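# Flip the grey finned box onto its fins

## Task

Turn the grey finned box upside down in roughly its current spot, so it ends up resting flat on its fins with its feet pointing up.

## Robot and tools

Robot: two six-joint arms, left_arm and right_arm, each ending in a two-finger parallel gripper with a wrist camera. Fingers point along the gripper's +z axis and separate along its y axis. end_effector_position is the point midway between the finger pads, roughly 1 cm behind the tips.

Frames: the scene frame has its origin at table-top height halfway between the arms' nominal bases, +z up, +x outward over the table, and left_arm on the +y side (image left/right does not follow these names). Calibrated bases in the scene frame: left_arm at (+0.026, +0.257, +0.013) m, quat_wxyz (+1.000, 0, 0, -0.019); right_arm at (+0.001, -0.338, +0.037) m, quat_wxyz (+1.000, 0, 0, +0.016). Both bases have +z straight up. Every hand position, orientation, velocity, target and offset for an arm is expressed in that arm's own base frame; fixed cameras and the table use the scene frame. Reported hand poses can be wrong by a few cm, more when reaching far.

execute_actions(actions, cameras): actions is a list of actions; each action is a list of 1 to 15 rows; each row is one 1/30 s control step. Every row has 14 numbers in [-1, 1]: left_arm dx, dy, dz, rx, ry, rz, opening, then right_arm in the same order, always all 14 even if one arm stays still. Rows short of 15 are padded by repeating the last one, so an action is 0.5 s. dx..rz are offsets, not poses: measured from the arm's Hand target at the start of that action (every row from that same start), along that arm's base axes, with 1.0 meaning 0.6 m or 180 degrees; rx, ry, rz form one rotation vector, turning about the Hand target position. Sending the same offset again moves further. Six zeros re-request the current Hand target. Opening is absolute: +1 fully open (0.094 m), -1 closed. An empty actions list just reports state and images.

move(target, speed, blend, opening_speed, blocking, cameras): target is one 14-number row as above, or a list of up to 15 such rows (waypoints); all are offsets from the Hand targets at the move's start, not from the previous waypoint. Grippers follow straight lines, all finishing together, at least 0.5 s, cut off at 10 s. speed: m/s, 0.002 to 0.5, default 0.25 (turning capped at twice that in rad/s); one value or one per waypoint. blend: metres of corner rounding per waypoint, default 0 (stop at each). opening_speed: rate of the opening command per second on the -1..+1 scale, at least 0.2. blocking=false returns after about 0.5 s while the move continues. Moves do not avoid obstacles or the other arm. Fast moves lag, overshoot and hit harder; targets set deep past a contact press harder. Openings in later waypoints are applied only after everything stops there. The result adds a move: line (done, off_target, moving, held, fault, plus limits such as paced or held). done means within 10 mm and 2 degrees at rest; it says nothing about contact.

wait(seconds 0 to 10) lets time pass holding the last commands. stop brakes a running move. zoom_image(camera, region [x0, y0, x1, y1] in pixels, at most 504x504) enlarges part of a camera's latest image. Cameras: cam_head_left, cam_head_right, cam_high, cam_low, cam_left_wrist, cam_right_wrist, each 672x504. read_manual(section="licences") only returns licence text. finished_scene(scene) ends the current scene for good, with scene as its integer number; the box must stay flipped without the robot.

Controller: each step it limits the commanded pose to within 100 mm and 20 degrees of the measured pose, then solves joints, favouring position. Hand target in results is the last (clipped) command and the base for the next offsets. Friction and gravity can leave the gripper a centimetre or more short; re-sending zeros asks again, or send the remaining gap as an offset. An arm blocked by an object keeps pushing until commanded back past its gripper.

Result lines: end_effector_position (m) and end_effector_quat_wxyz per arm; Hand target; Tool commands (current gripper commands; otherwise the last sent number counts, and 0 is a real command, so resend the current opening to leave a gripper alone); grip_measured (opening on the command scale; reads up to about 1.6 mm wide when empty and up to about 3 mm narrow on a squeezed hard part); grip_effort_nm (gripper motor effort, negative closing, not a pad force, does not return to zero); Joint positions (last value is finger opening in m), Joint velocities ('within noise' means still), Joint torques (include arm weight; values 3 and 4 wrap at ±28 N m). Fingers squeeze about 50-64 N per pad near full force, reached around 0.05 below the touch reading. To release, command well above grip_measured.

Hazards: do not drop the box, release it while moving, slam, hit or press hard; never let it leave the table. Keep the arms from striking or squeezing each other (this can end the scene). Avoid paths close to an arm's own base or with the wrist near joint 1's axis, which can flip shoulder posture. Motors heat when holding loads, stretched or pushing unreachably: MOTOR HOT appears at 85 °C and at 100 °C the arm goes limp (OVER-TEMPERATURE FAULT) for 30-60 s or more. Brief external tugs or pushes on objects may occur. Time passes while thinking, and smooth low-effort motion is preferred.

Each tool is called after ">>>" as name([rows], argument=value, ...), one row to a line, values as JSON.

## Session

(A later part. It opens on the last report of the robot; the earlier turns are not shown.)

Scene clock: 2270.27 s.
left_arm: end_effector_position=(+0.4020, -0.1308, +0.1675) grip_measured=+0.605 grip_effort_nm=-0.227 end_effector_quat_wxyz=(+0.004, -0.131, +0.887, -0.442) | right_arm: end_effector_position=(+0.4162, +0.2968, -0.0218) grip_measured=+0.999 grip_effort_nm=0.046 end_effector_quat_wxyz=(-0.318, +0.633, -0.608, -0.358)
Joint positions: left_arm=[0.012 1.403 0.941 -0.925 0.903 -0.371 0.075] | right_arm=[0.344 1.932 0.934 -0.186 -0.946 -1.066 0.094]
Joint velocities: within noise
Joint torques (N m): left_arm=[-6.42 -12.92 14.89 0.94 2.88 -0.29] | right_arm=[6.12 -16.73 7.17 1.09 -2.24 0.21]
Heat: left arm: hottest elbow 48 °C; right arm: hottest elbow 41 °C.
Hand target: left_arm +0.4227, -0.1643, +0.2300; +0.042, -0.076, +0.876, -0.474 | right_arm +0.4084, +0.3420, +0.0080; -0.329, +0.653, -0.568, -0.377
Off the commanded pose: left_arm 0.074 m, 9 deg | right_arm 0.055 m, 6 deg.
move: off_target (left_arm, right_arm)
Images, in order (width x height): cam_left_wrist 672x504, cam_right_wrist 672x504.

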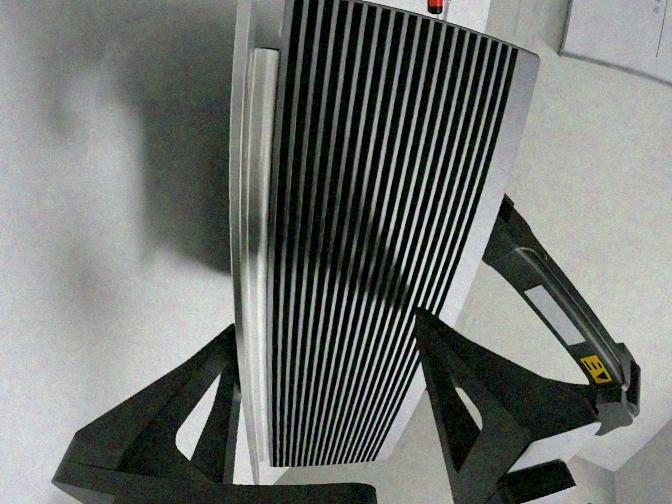

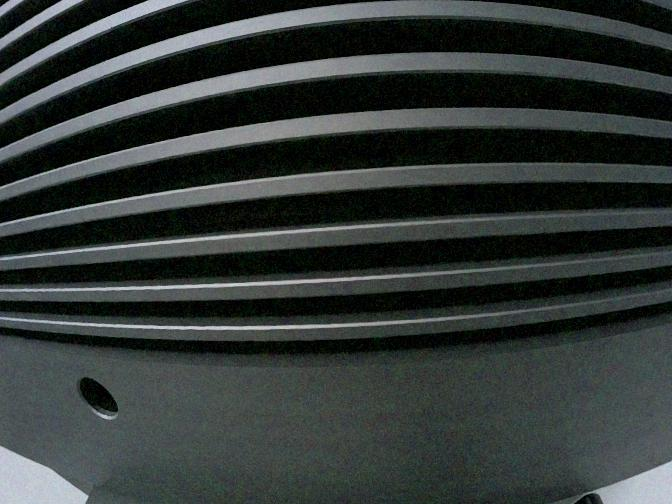

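>>> move(target=[0, 0, 0.0, 0.0, 0, 0, 0.60, 0, -0.17, 0, 0, 0, 0, 1.0], speed=0.05, cameras=["cam_left_wrist","cam_right_wrist"])

Scene clock: 2278.13 s.
left_arm: end_effector_position=(+0.4006, -0.1536, +0.1903) grip_measured=+0.603 grip_effort_nm=-0.149 end_effector_quat_wxyz=(+0.001, -0.107, +0.881, -0.461) | right_arm: end_effector_position=(+0.3955, +0.2422, -0.0025) grip_measured=+0.999 grip_effort_nm=0.042 end_effector_quat_wxyz=(-0.315, +0.651, -0.573, -0.386)
Joint positions: left_arm=[-0.035 1.383 0.968 -0.936 0.941 -0.39 0.075] | right_arm=[0.225 1.883 0.926 -0.509 -1.039 -1.412 0.094]
Joint velocities: within noise
Joint torques (N m): left_arm=[-2.43 -10.81 13.56 1.78 1.23 -0.2] | right_arm=[-1.49 -14.04 6.11 0.38 -0.89 -0.12]
Heat: left arm: hottest elbow 50 °C; right arm: hottest elbow 41 °C.
Hand target: left_arm +0.4226, -0.1644, +0.2300; +0.041, -0.076, +0.876, -0.474 | right_arm +0.4084, +0.2400, +0.0081; -0.329, +0.653, -0.568, -0.377
Off the commanded pose: left_arm 0.047 m, 6 deg | right_arm 0.017 m, 2 deg.
move: off_target (left_arm, right_arm)
Images, in order (width x height): cam_left_wrist 672x504, cam_right_wrist 672x504.

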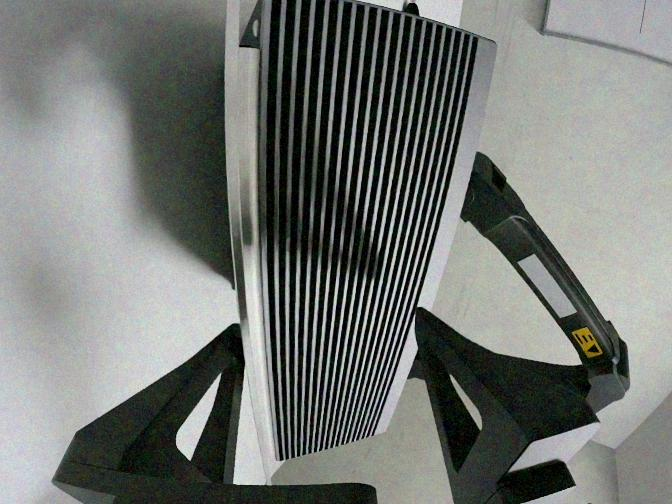

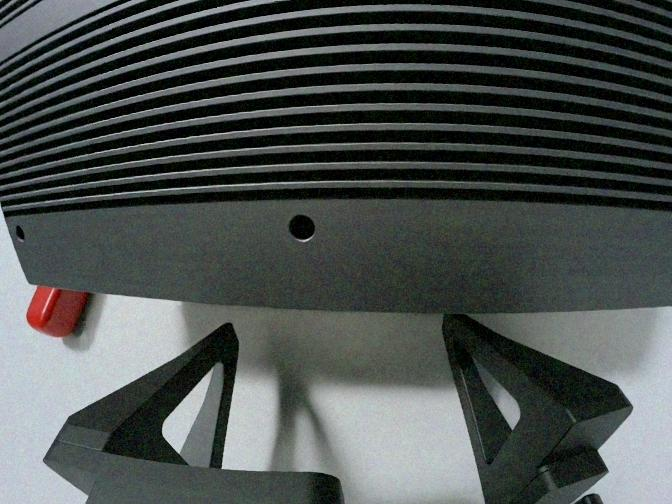

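>>> move([
  [0, 0, 0.0, 0.0, 0, 0, 0.60, 0, -0.167, 0.083, 0, 0, 0, 0.2],
  [0, 0, 0.0, 0.0, 0, 0, 0.60, -0.267, -0.15, 0.367, -0.0105, -0.146, -0.222, 0.2],
  [0, 0, 0.0, 0.0, 0, 0, 0.60, -0.35, 0.167, 0.383, -0.021, -0.293, -0.445, 0.2],
  [0, 0, 0.0, 0.0, 0, 0, 0.60, -0.356, 0.34, 0.22, -0.021, -0.293, -0.445, 0.2],
], speed=0.22, blend=0.04, cameras=["cam_left_wrist","cam_right_wrist","cam_head_left"])

Scene clock: 2315.83 s.
left_arm: end_effector_position=(+0.4005, -0.1538, +0.1906) grip_measured=+0.603 grip_effort_nm=-0.149 end_effector_quat_wxyz=(+0.001, -0.107, +0.881, -0.461) | right_arm: end_effector_position=(+0.1989, +0.4317, +0.1364) grip_measured=+0.202 grip_effort_nm=-0.090 end_effector_quat_wxyz=(+0.655, -0.252, +0.669, -0.244)
Joint positions: left_arm=[-0.036 1.382 0.968 -0.936 0.941 -0.39 0.075] | right_arm=[1.509 1.763 0.747 0.68 1.503 -0.383 0.056]
Joint velocities: within noise
Joint torques (N m): left_arm=[-2.26 -10.81 13.59 1.76 1.21 -0.21] | right_arm=[-0.32 -10.64 6.87 2.17 0.24 -0.09]
Heat: left arm: hottest elbow 53 °C; right arm: hottest elbow 41 °C.
Hand target: left_arm +0.4226, -0.1644, +0.2301; +0.042, -0.076, +0.876, -0.474 | right_arm +0.1949, +0.4439, +0.1400; +0.667, -0.249, +0.662, -0.235
Off the commanded pose: left_arm 0.046 m, 6 deg | right_arm 0.013 m, 2 deg.
move: off_target (left_arm, right_arm)
Images, in order (width x height): cam_head_left 672x504, cam_left_wrist 672x504, cam_right_wrist 672x504.

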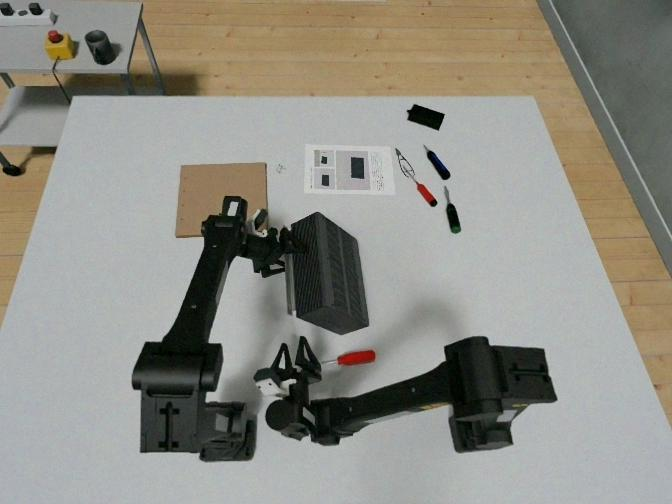

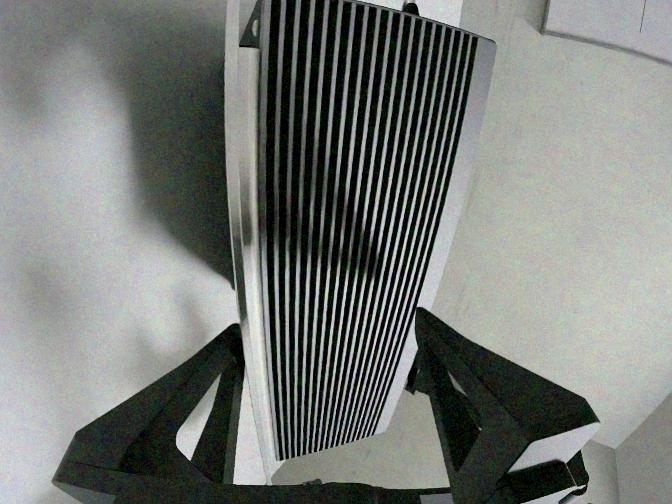

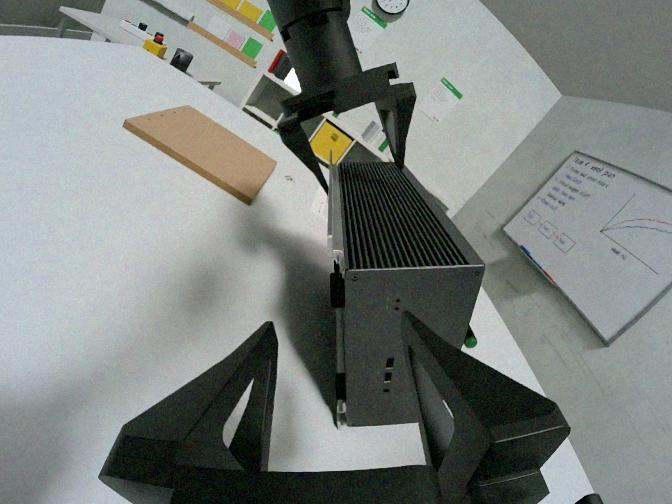

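>>> move(target=[0, 0, 0.0, 0.0, 0, 0, 0.60, 0.137, -0.005, 0.002, 0, 0, 0, 0.2], speed=0.06, cameras=["cam_right_wrist"])

Scene clock: 2367.43 s.
left_arm: end_effector_position=(+0.4005, -0.1542, +0.1909) grip_measured=+0.603 grip_effort_nm=-0.149 end_effector_quat_wxyz=(+0.001, -0.106, +0.881, -0.461) | right_arm: end_effector_position=(+0.2674, +0.4353, +0.1381) grip_measured=+0.202 grip_effort_nm=-0.095 end_effector_quat_wxyz=(+0.664, -0.260, +0.661, -0.235)
Joint positions: left_arm=[-0.037 1.382 0.969 -0.936 0.941 -0.39 0.075] | right_arm=[1.353 1.832 0.753 1.045 1.318 -0.684 0.056]
Joint velocities: within noise
Joint torques (N m): left_arm=[-2.26 -10.58 13.55 1.78 1.21 -0.21] | right_arm=[-1.96 -10.46 6.8 2.32 -0.14 -0.09]
Heat: left arm: hottest elbow 56 °C; right arm: hottest elbow 42 °C.
Hand target: left_arm +0.4226, -0.1644, +0.2300; +0.041, -0.076, +0.876, -0.474 | right_arm +0.2771, +0.4410, +0.1413; +0.667, -0.248, +0.662, -0.235
Off the commanded pose: left_arm 0.046 m, 6 deg | right_arm 0.012 m, 1 deg.
move: off_target (left_arm, right_arm)
Images, in order (width x height): cam_right_wrist 672x504.

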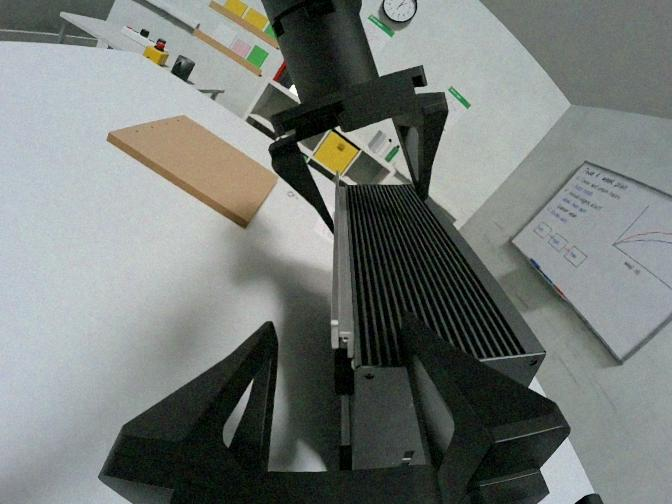

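>>> zoom_image(camera="cam_right_wrist", region=[250, 240, 450, 440])

Scaled by 2.520 from the camera's 672x504 image, which has a finer 960x720 frame.

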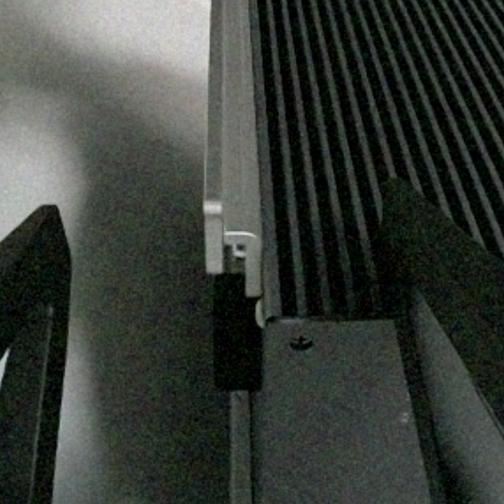

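>>> move([
  [0, 0, 0.0, 0.0, 0, 0, 0.60, 0.024, 0.0, 0.0, 0, 0, 0, 0.2],
  [0, 0, 0.0, 0.0, 0, 0, 0.60, 0.024, 0.0, 0.0, 0, 0, 0, -1.0],
], speed=0.04, opening_speed=0.7, cameras=["cam_right_wrist","cam_left_wrist"])

>>> zoom_image(camera="cam_right_wrist", region=[230, 240, 450, 440])

Scene clock: 2396.87 s.
left_arm: end_effector_position=(+0.4005, -0.1550, +0.1912) grip_measured=+0.603 grip_effort_nm=-0.144 end_effector_quat_wxyz=(+0.001, -0.105, +0.881, -0.461) | right_arm: end_effector_position=(+0.2801, +0.4402, +0.1423) grip_measured=-0.943 grip_effort_nm=-0.969 end_effector_quat_wxyz=(+0.667, -0.259, +0.659, -0.229)
Joint positions: left_arm=[-0.039 1.382 0.97 -0.936 0.94 -0.39 0.075] | right_arm=[1.326 1.835 0.771 1.049 1.282 -0.691 0.003]
Joint velocities: within noise
Joint torques (N m): left_arm=[-2.08 -10.64 13.57 1.74 1.21 -0.2] | right_arm=[-2.96 -10.7 6.27 2.02 0.05 -0.02]
Heat: left arm: hottest elbow 59 °C; right arm: hottest elbow 41 °C.
Hand target: left_arm +0.4226, -0.1643, +0.2299; +0.041, -0.076, +0.876, -0.474 | right_arm +0.2914, +0.4411, +0.1413; +0.667, -0.248, +0.662, -0.234
Off the commanded pose: left_arm 0.046 m, 6 deg | right_arm 0.011 m, 1 deg.
move: off_target (left_arm, right_arm); target 2's new opening was sent with right_arm's hand 0.013 m and 1 deg from that target
Images, in order (width x height): cam_left_wrist 672x504, cam_right_wrist 672x504.

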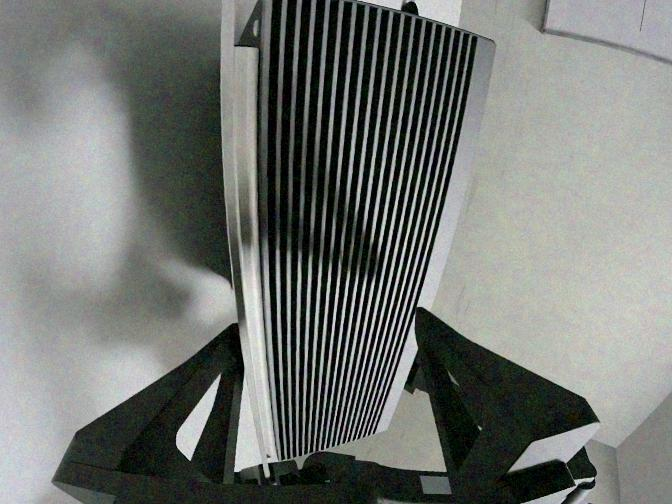

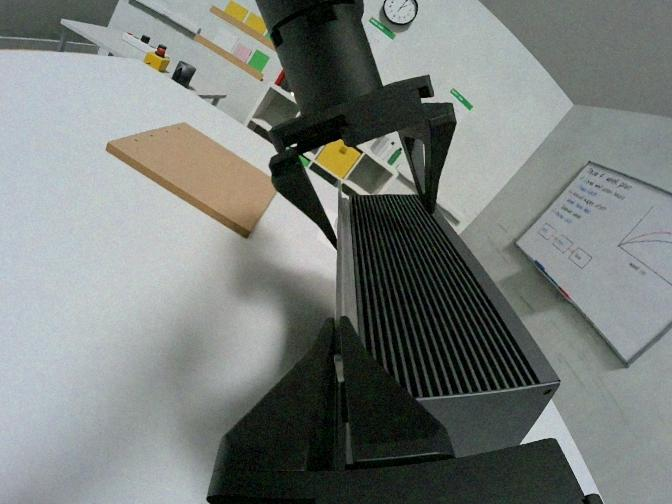

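Scaled by 2.291 from the camera's 672x504 image, which has a finer 960x720 frame.

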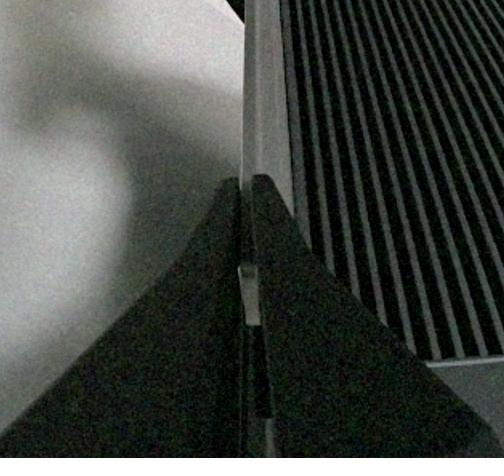

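>>> move([
  [0, 0, -0.05, 0.0, 0, 0, 0.60, 0.0, 0.0, 0.05, 0, 0, 0, -1.0],
  [0, 0, -0.05, 0.0, 0, 0, 0.95, 0.0, 0.0, 0.05, 0, 0, 0, -1.0],
], speed=0.04, opening_speed=0.4, cameras=["cam_right_wrist","cam_left_wrist"])

Scene clock: 2412.27 s.
left_arm: end_effector_position=(+0.4149, -0.1594, +0.1970) grip_measured=+0.947 grip_effort_nm=0.159 end_effector_quat_wxyz=(+0.039, -0.081, +0.877, -0.472) | right_arm: end_effector_position=(+0.2818, +0.4376, +0.1456) grip_measured=-0.946 grip_effort_nm=-1.043 end_effector_quat_wxyz=(+0.658, -0.269, +0.660, -0.241)
Joint positions: left_arm=[-0.045 1.382 0.97 -0.841 0.952 -0.393 0.091] | right_arm=[1.322 1.809 0.771 0.976 1.286 -0.679 0.003]
Joint velocities: within noise
Joint torques (N m): left_arm=[-1.73 -7.82 9.81 1.65 0.71 -0.22] | right_arm=[-2.2 -15.56 6.82 1.8 -0.07 -0.15]
Heat: left arm: hottest elbow 61 °C; right arm: hottest elbow 40 °C.
Hand target: left_arm +0.4226, -0.1643, +0.1999; +0.041, -0.076, +0.876, -0.474 | right_arm +0.2914, +0.4410, +0.1713; +0.667, -0.248, +0.662, -0.234
Off the commanded pose: left_arm 0.010 m, 1 deg | right_arm 0.028 m, 3 deg.
move: off_target (right_arm); target 2's new opening was sent with left_arm's hand 0.012 m and 2 deg from that target
Images, in order (width x height): cam_left_wrist 672x504, cam_right_wrist 672x504.

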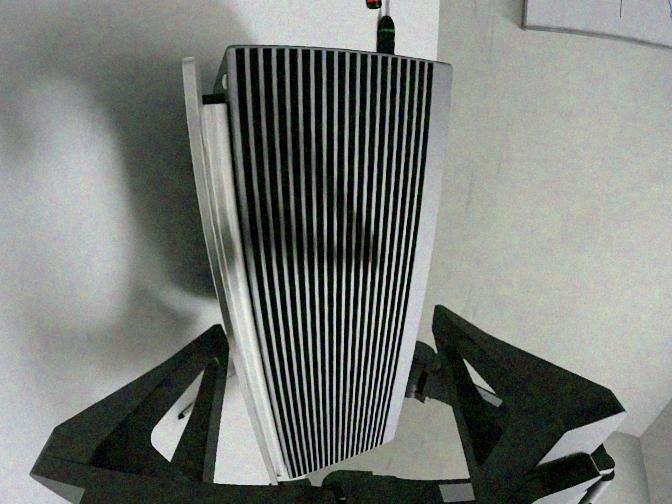

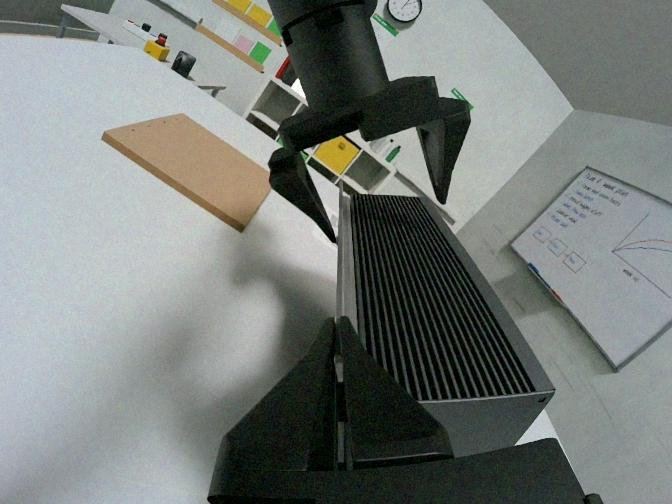

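>>> move([
  [0, 0.2, 0.12, 0.0, 0, 0, 0.95, 0.0, 0.0, 0.0, 0, 0, 0, -1.0],
  [0, 0.22, 0.12, 0.0, 0, 0, 0.95, 0.0, -0.073, 0.033, 0.0722, 0.0014, 0, -1.0],
  [0, 0.22, 0.12, 0.0, 0, 0, 0.95, 0.0, -0.155, 0.045, 0.1444, 0.003, 0, -1.0],
], speed=[0.15, 0.05, 0.05], blend=[0, 0.02, 0], cameras=["cam_right_wrist","cam_left_wrist","cam_head_left"])

Scene clock: 2457.13 s.
left_arm: end_effector_position=(+0.4096, -0.0402, +0.2664) grip_measured=+0.947 grip_effort_nm=0.159 end_effector_quat_wxyz=(+0.033, -0.080, +0.875, -0.477) | right_arm: end_effector_position=(+0.2892, +0.3401, +0.1807) grip_measured=-0.939 grip_effort_nm=-1.043 end_effector_quat_wxyz=(+0.694, -0.101, +0.705, -0.102)
Joint positions: left_arm=[0.26 1.436 1.22 -1.509 0.989 0.162 0.091] | right_arm=[1.241 1.554 0.543 0.964 1.244 -0.244 0.003]
Joint velocities: within noise
Joint torques (N m): left_arm=[0.09 -7.88 11.55 0.09 0.52 0.02] | right_arm=[-0.38 -11.22 6.35 1.83 -1.13 -0.07]
Heat: left arm: hottest elbow 56 °C; right arm: hottest elbow 40 °C.
Hand target: left_arm +0.4225, -0.0325, +0.2720; +0.041, -0.076, +0.876, -0.475 | right_arm +0.2914, +0.3481, +0.1982; +0.703, -0.093, +0.701, -0.079
Off the commanded pose: left_arm 0.016 m, 1 deg | right_arm 0.019 m, 3 deg.
move: off_target (left_arm, right_arm)
Images, in order (width x height): cam_head_left 672x504, cam_left_wrist 672x504, cam_right_wrist 672x504.

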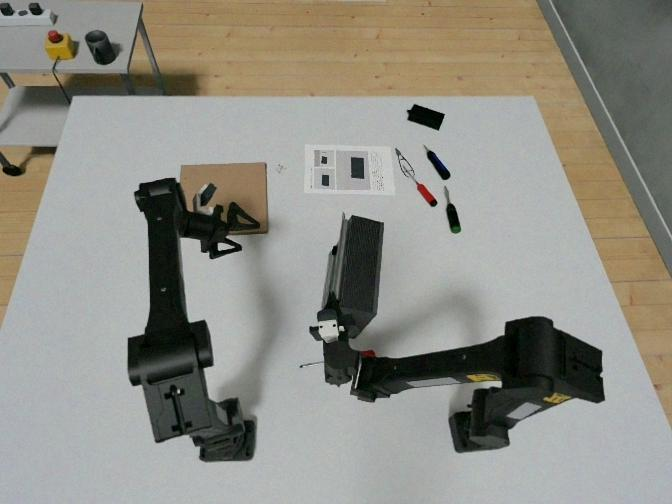

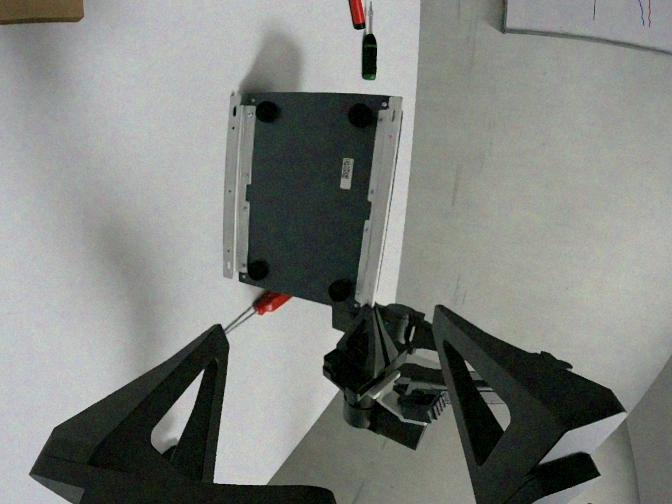

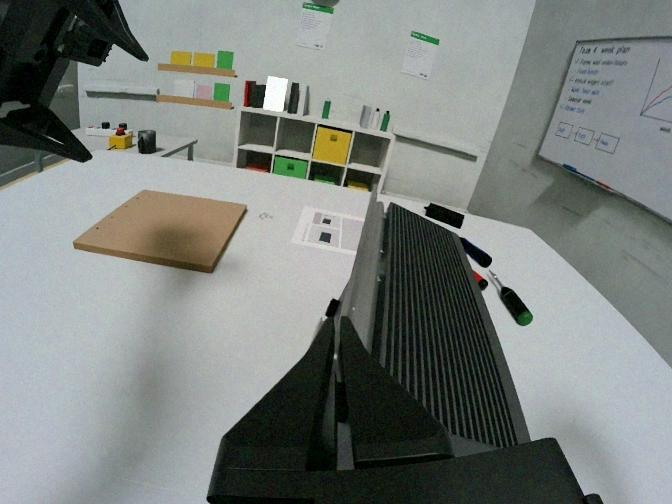

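>>> wait(seconds=0, cameras=["cam_low","cam_high","cam_head_left"])

>>> zoom_image(camera="cam_low", region=[220, 180, 420, 310])

>>> zoom_image(camera="cam_head_left", region=[280, 190, 430, 390])

Scene clock: 2489.67 s.
left_arm: end_effector_position=(+0.4096, -0.0400, +0.2664) grip_measured=+0.947 grip_effort_nm=0.159 end_effector_quat_wxyz=(+0.033, -0.080, +0.875, -0.477) | right_arm: end_effector_position=(+0.2892, +0.3401, +0.1808) grip_measured=-0.939 grip_effort_nm=-1.038 end_effector_quat_wxyz=(+0.695, -0.100, +0.705, -0.101)
Joint positions: left_arm=[0.26 1.436 1.22 -1.509 0.989 0.162 0.091] | right_arm=[1.241 1.553 0.543 0.964 1.244 -0.242 0.003]
Joint velocities: within noise
Joint torques (N m): left_arm=[0.03 -7.77 11.58 0.09 0.53 0.02] | right_arm=[-1.44 -11.81 6.34 1.63 -1.15 -0.05]
Heat: left arm: hottest elbow 53 °C; right arm: hottest elbow 40 °C.
Hand target: left_arm +0.4225, -0.0324, +0.2720; +0.041, -0.076, +0.876, -0.475 | right_arm +0.2914, +0.3481, +0.1983; +0.703, -0.093, +0.701, -0.078
Tool commands: left_gripper/opening=+0.95 right_gripper/opening=-1.0
Off the commanded pose: left_arm 0.016 m, 1 deg | right_arm 0.019 m, 3 deg.
Images, in order (width x height): cam_head_left 672x504, cam_high 672x504, cam_low 672x504.

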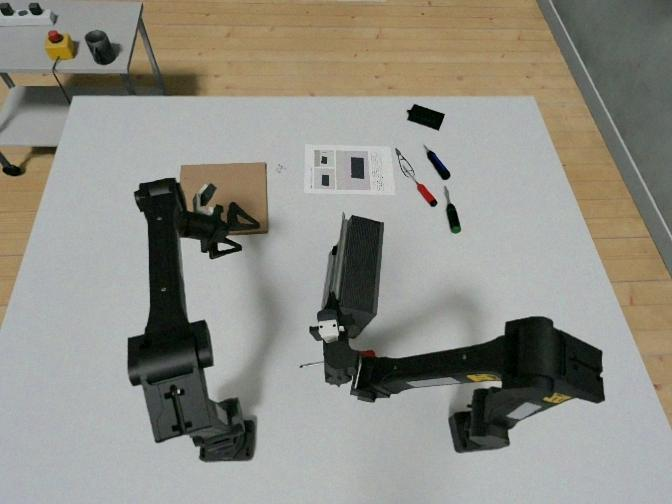

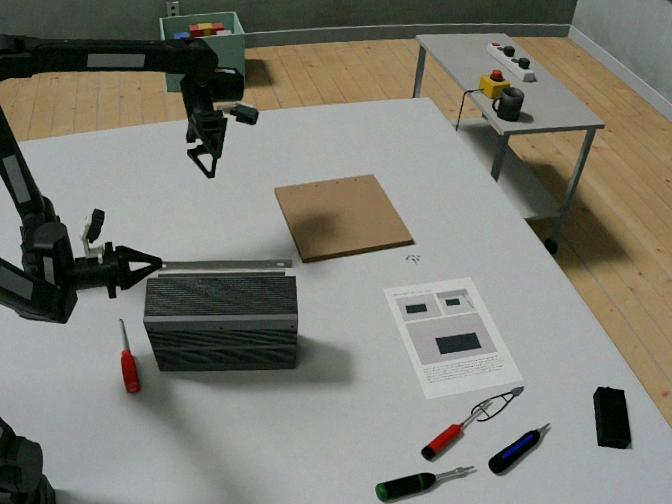

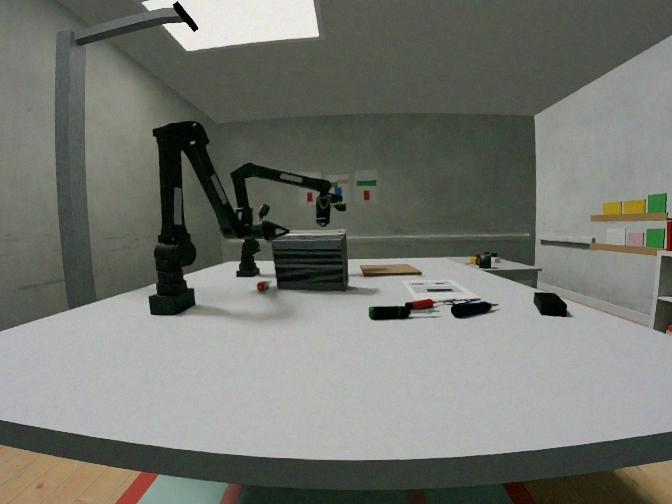

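Scaled by 2.520.

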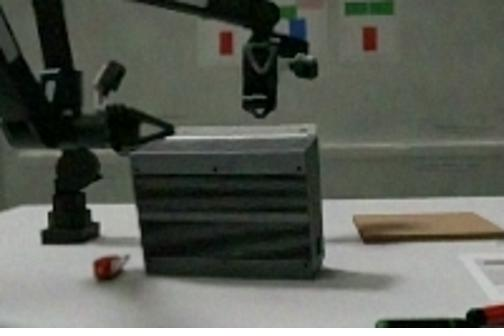

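Scaled by 2.520.

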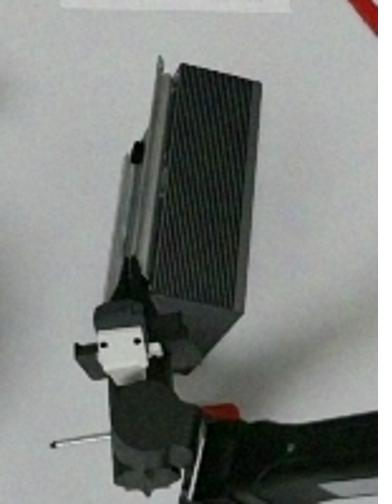

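>>> move([
  [0, 0, 0, 0.0, 0, 0, 0.95, -0.012, -0.083, -0.008, 0.066, -0.0044, -0.028, -1.0],
  [0, 0, 0, 0.0, 0, 0, 0.95, -0.02, -0.14, -0.018, 0.1323, -0.0088, -0.056, -1.0],
], speed=0.04, blend=0.02, cameras=["cam_right_wrist","cam_left_wrist","cam_head_left"])

>>> zoom_image(camera="cam_head_left", region=[280, 190, 430, 390])

Scene clock: 2523.60 s.
left_arm: end_effector_position=(+0.4096, -0.0400, +0.2664) grip_measured=+0.947 grip_effort_nm=0.154 end_effector_quat_wxyz=(+0.033, -0.080, +0.875, -0.477) | right_arm: end_effector_position=(+0.2771, +0.2749, +0.1906) grip_measured=-0.947 grip_effort_nm=-1.043 end_effector_quat_wxyz=(+0.708, +0.112, +0.697, +0.023)
Joint positions: left_arm=[0.26 1.436 1.22 -1.509 0.989 0.162 0.091] | right_arm=[1.227 1.446 0.423 1.041 1.354 0.173 0.003]
Joint velocities: within noise
Joint torques (N m): left_arm=[0.15 -7.82 11.56 0.06 0.53 0.02] | right_arm=[-1.79 -6.65 4.16 1.09 0.62 -0.12]
Heat: left arm: hottest elbow 52 °C; right arm: hottest elbow 40 °C.
Hand target: left_arm +0.4225, -0.0324, +0.2720; +0.041, -0.076, +0.876, -0.474 | right_arm +0.2794, +0.2641, +0.1876; +0.707, +0.116, +0.698, +0.006
Off the commanded pose: left_arm 0.016 m, 1 deg | right_arm 0.011 m, 2 deg.
move: off_target (left_arm, right_arm)
Images, in order (width x height): cam_head_left 672x504, cam_left_wrist 672x504, cam_right_wrist 672x504.

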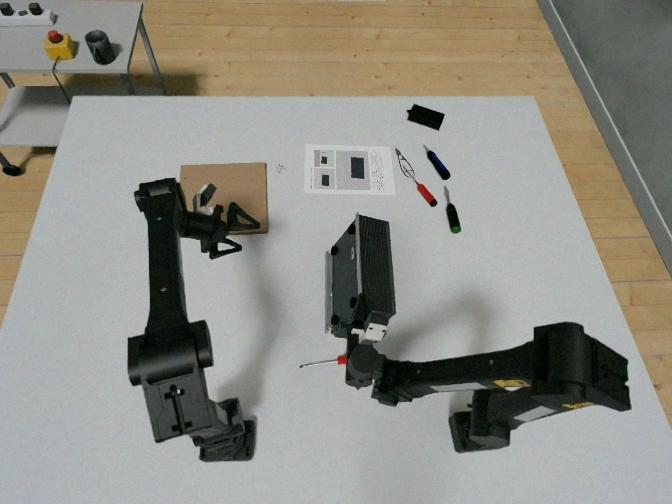

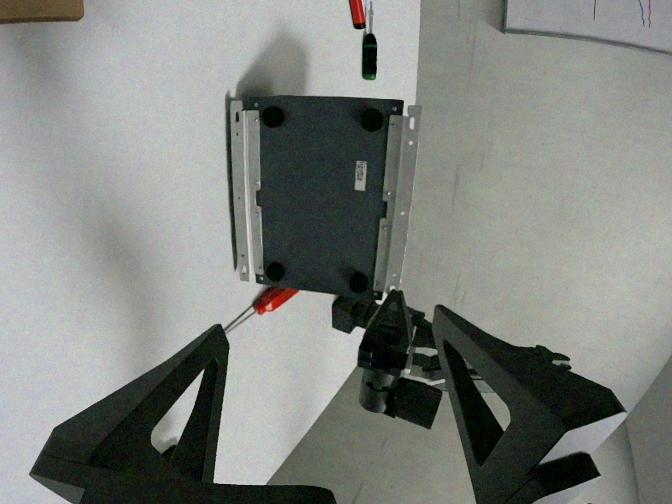

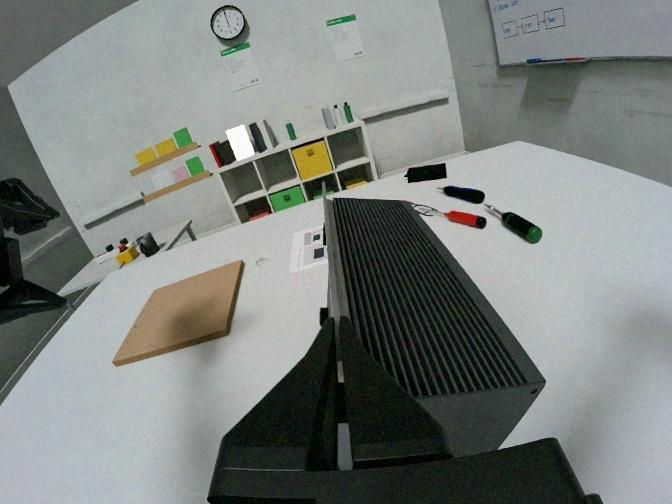

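Scaled by 2.520.

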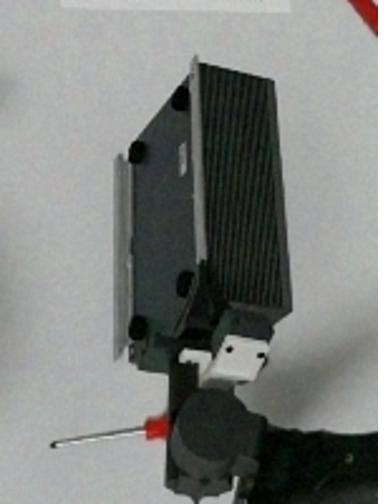

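>>> move(target=[0, 0, 0, 0.0, 0, 0, 0.95, 0, -0.035, 0, 0, 0, 0, -1.0], speed=0.03, cameras=["cam_low","cam_high"])

>>> zoom_image(camera="cam_high", region=[100, 220, 340, 400])

Scene clock: 2599.03 s.
left_arm: end_effector_position=(+0.4096, -0.0400, +0.2664) grip_measured=+0.947 grip_effort_nm=0.154 end_effector_quat_wxyz=(+0.033, -0.080, +0.875, -0.477) | right_arm: end_effector_position=(+0.2760, +0.2510, +0.1921) grip_measured=-0.947 grip_effort_nm=-1.043 end_effector_quat_wxyz=(+0.708, +0.120, +0.695, +0.024)
Joint positions: left_arm=[0.26 1.436 1.22 -1.509 0.989 0.162 0.091] | right_arm=[1.205 1.389 0.369 1.041 1.342 0.184 0.003]
Joint velocities: within noise
Joint torques (N m): left_arm=[-0.09 -7.88 11.54 0.05 0.53 0.01] | right_arm=[-1.73 -5.6 4.18 1.07 0.07 -0.17]
Heat: left arm: hottest elbow 53 °C; right arm: hottest elbow 37 °C.
Hand target: left_arm +0.4225, -0.0324, +0.2720; +0.041, -0.076, +0.876, -0.474 | right_arm +0.2794, +0.2430, +0.1875; +0.707, +0.116, +0.698, +0.005
Off the commanded pose: left_arm 0.016 m, 1 deg | right_arm 0.010 m, 2 deg.
move: off_target (left_arm)
Images, in order (width x height): cam_high 672x504, cam_low 672x504.

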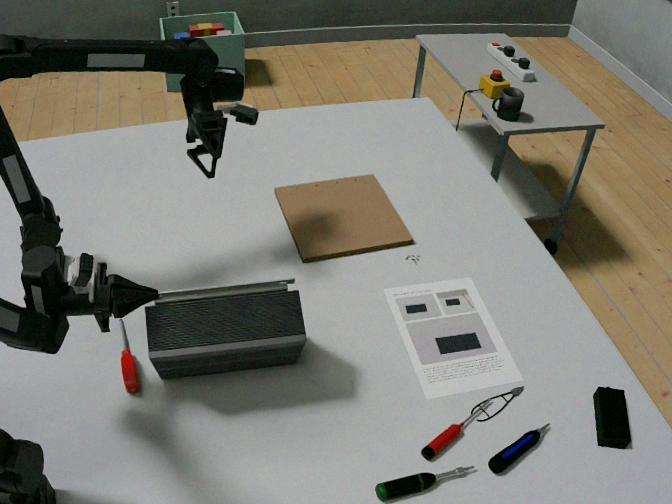

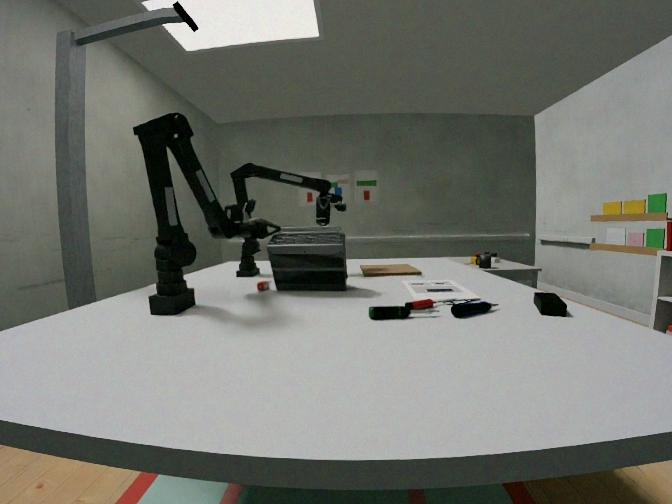

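Scaled by 2.100.

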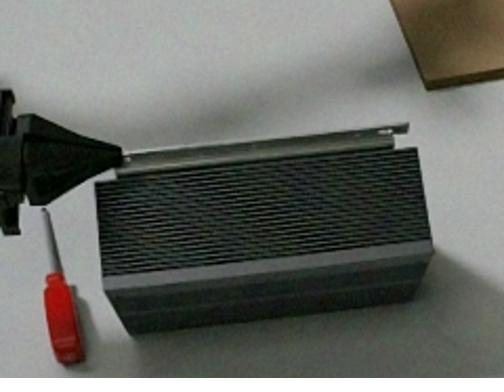

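>>> execute_actions(actions=[], cameras=["cam_head_left","cam_high"])

Scene clock: 2626.27 s.
left_arm: end_effector_position=(+0.4096, -0.0400, +0.2664) grip_measured=+0.947 grip_effort_nm=0.154 end_effector_quat_wxyz=(+0.033, -0.080, +0.875, -0.477) | right_arm: end_effector_position=(+0.2760, +0.2511, +0.1921) grip_measured=-0.947 grip_effort_nm=-1.033 end_effector_quat_wxyz=(+0.708, +0.120, +0.695, +0.024)
Joint positions: left_arm=[0.26 1.436 1.22 -1.509 0.989 0.162 0.091] | right_arm=[1.205 1.389 0.369 1.041 1.342 0.184 0.003]
Joint velocities: within noise
Joint torques (N m): left_arm=[-0.03 -7.82 11.55 0.08 0.53 0.02] | right_arm=[-1.9 -6.24 4.29 0.95 0.09 -0.12]
Heat: left arm: hottest elbow 53 °C; right arm: hottest elbow 37 °C.
Hand target: left_arm +0.4225, -0.0324, +0.2720; +0.041, -0.076, +0.876, -0.474 | right_arm +0.2794, +0.2430, +0.1875; +0.707, +0.116, +0.698, +0.005
Tool commands: left_gripper/opening=+0.95 right_gripper/opening=-1.0
Off the commanded pose: left_arm 0.016 m, 1 deg | right_arm 0.010 m, 2 deg.
Images, in order (width x height): cam_head_left 672x504, cam_high 672x504.

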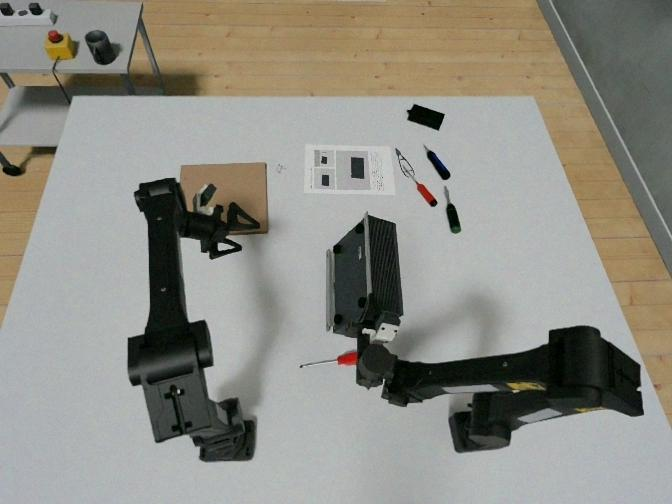

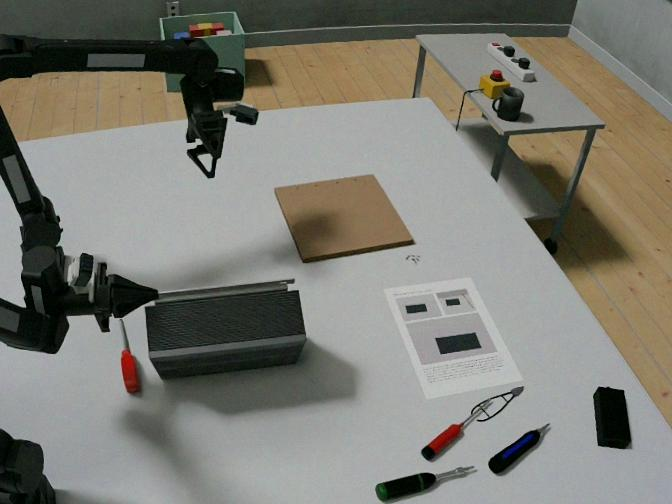

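>>> zoom_image(camera="cam_high", region=[100, 250, 352, 420])

>>> zoom_image(camera="cam_head_left", region=[300, 190, 450, 390])

Scaled by 2.000.

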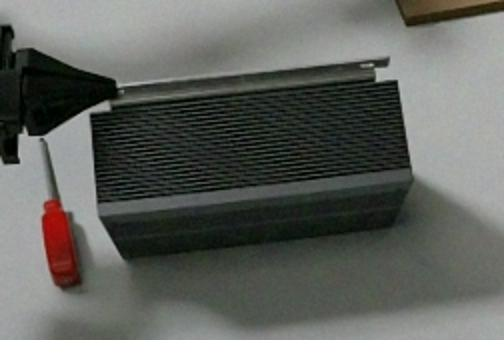

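Scaled by 2.520.

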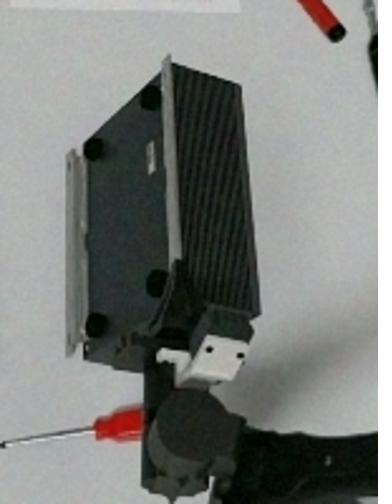

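>>> move(target=[0,0,0,0,0,0,0.95,0,-0.025,0,0.015,0,0,-1.0], speed=0.03, cameras=["cam_head_left","cam_high"])

Scene clock: 2653.70 s.
left_arm: end_effector_position=(+0.4096, -0.0400, +0.2663) grip_measured=+0.947 grip_effort_nm=0.154 end_effector_quat_wxyz=(+0.033, -0.080, +0.875, -0.477) | right_arm: end_effector_position=(+0.2747, +0.2343, +0.1916) grip_measured=-0.947 grip_effort_nm=-1.038 end_effector_quat_wxyz=(+0.705, +0.138, +0.694, +0.040)
Joint positions: left_arm=[0.26 1.437 1.22 -1.509 0.989 0.162 0.091] | right_arm=[1.188 1.333 0.331 0.995 1.327 0.259 0.003]
Joint velocities: within noise
Joint torques (N m): left_arm=[0.15 -7.88 11.58 0.05 0.53 0.02] | right_arm=[-2.9 -5.07 4.66 0.87 -0.18 -0.17]
Heat: left arm: hottest elbow 53 °C; right arm: hottest elbow 37 °C.
Hand target: left_arm +0.4226, -0.0324, +0.2719; +0.041, -0.076, +0.876, -0.474 | right_arm +0.2794, +0.2280, +0.1875; +0.704, +0.133, +0.698, +0.022
Off the commanded pose: left_arm 0.016 m, 1 deg | right_arm 0.009 m, 2 deg.
move: off_target (left_arm)
Images, in order (width x height): cam_head_left 672x504, cam_high 672x504.

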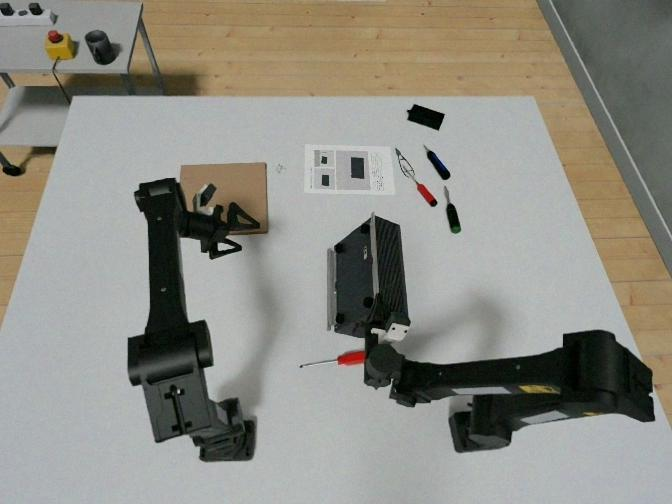

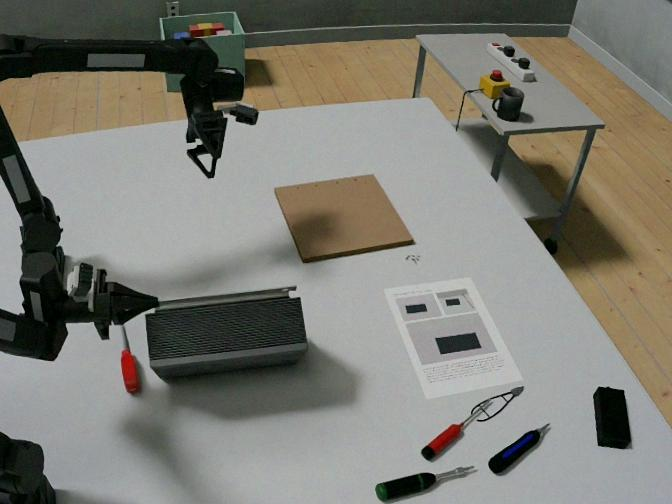

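>>> move(target=[0,0,0,0,0,0,0.95,0,-0.025,0,0.02,0,0,-1.0], speed=0.03, cameras=["cam_head_left","cam_high","cam_head_right"])

>>> zoom_image(camera="cam_high", region=[100, 250, 352, 420])

Scene clock: 2665.27 s.
left_arm: end_effector_position=(+0.4096, -0.0400, +0.2663) grip_measured=+0.947 grip_effort_nm=0.159 end_effector_quat_wxyz=(+0.033, -0.080, +0.875, -0.477) | right_arm: end_effector_position=(+0.2734, +0.2165, +0.1897) grip_measured=-0.947 grip_effort_nm=-1.048 end_effector_quat_wxyz=(+0.701, +0.157, +0.694, +0.056)
Joint positions: left_arm=[0.26 1.437 1.22 -1.509 0.989 0.162 0.091] | right_arm=[1.168 1.271 0.292 0.93 1.31 0.348 0.003]
Joint velocities: within noise
Joint torques (N m): left_arm=[0.03 -7.77 11.54 0.08 0.52 0.02] | right_arm=[-3.08 -4.25 5.29 1.07 -0.44 -0.15]
Heat: left arm: hottest elbow 53 °C; right arm: hottest elbow 37 °C.
Hand target: left_arm +0.4226, -0.0324, +0.2719; +0.041, -0.076, +0.876, -0.474 | right_arm +0.2794, +0.2131, +0.1876; +0.699, +0.155, +0.697, +0.044
Off the commanded pose: left_arm 0.016 m, 1 deg | right_arm 0.007 m, 1 deg.
move: off_target (left_arm)
Images, in order (width x height): cam_head_left 672x504, cam_head_right 672x504, cam_high 672x504.

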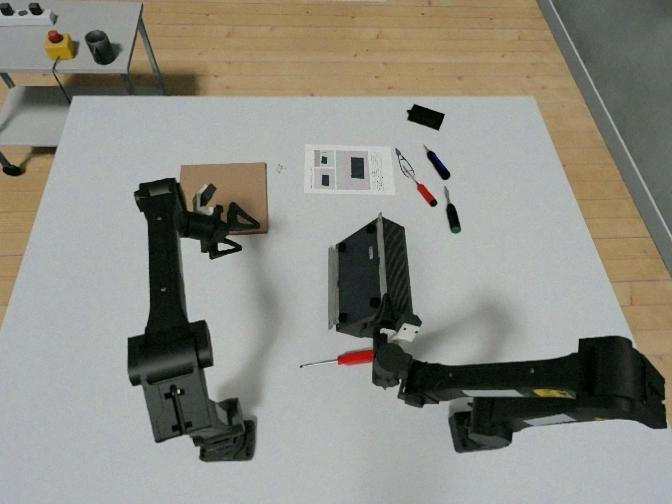

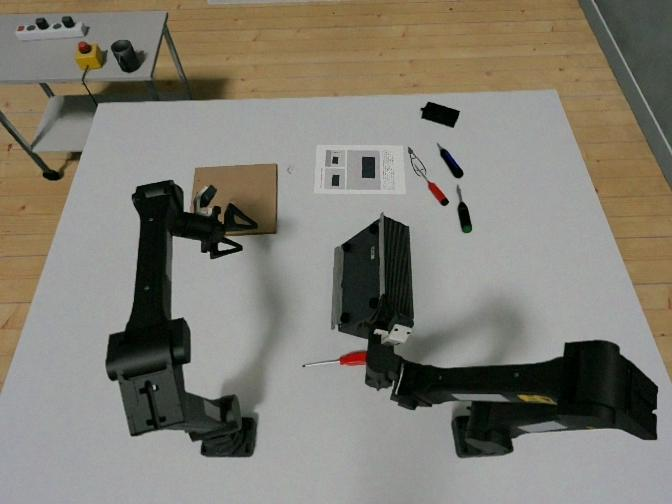

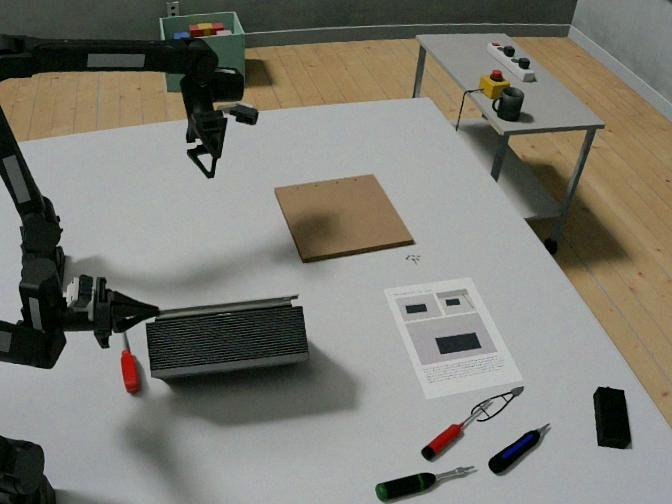

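Scaled by 2.000.

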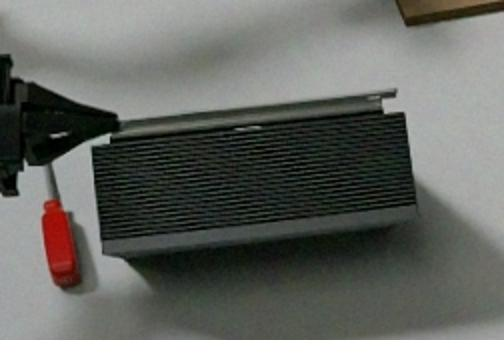

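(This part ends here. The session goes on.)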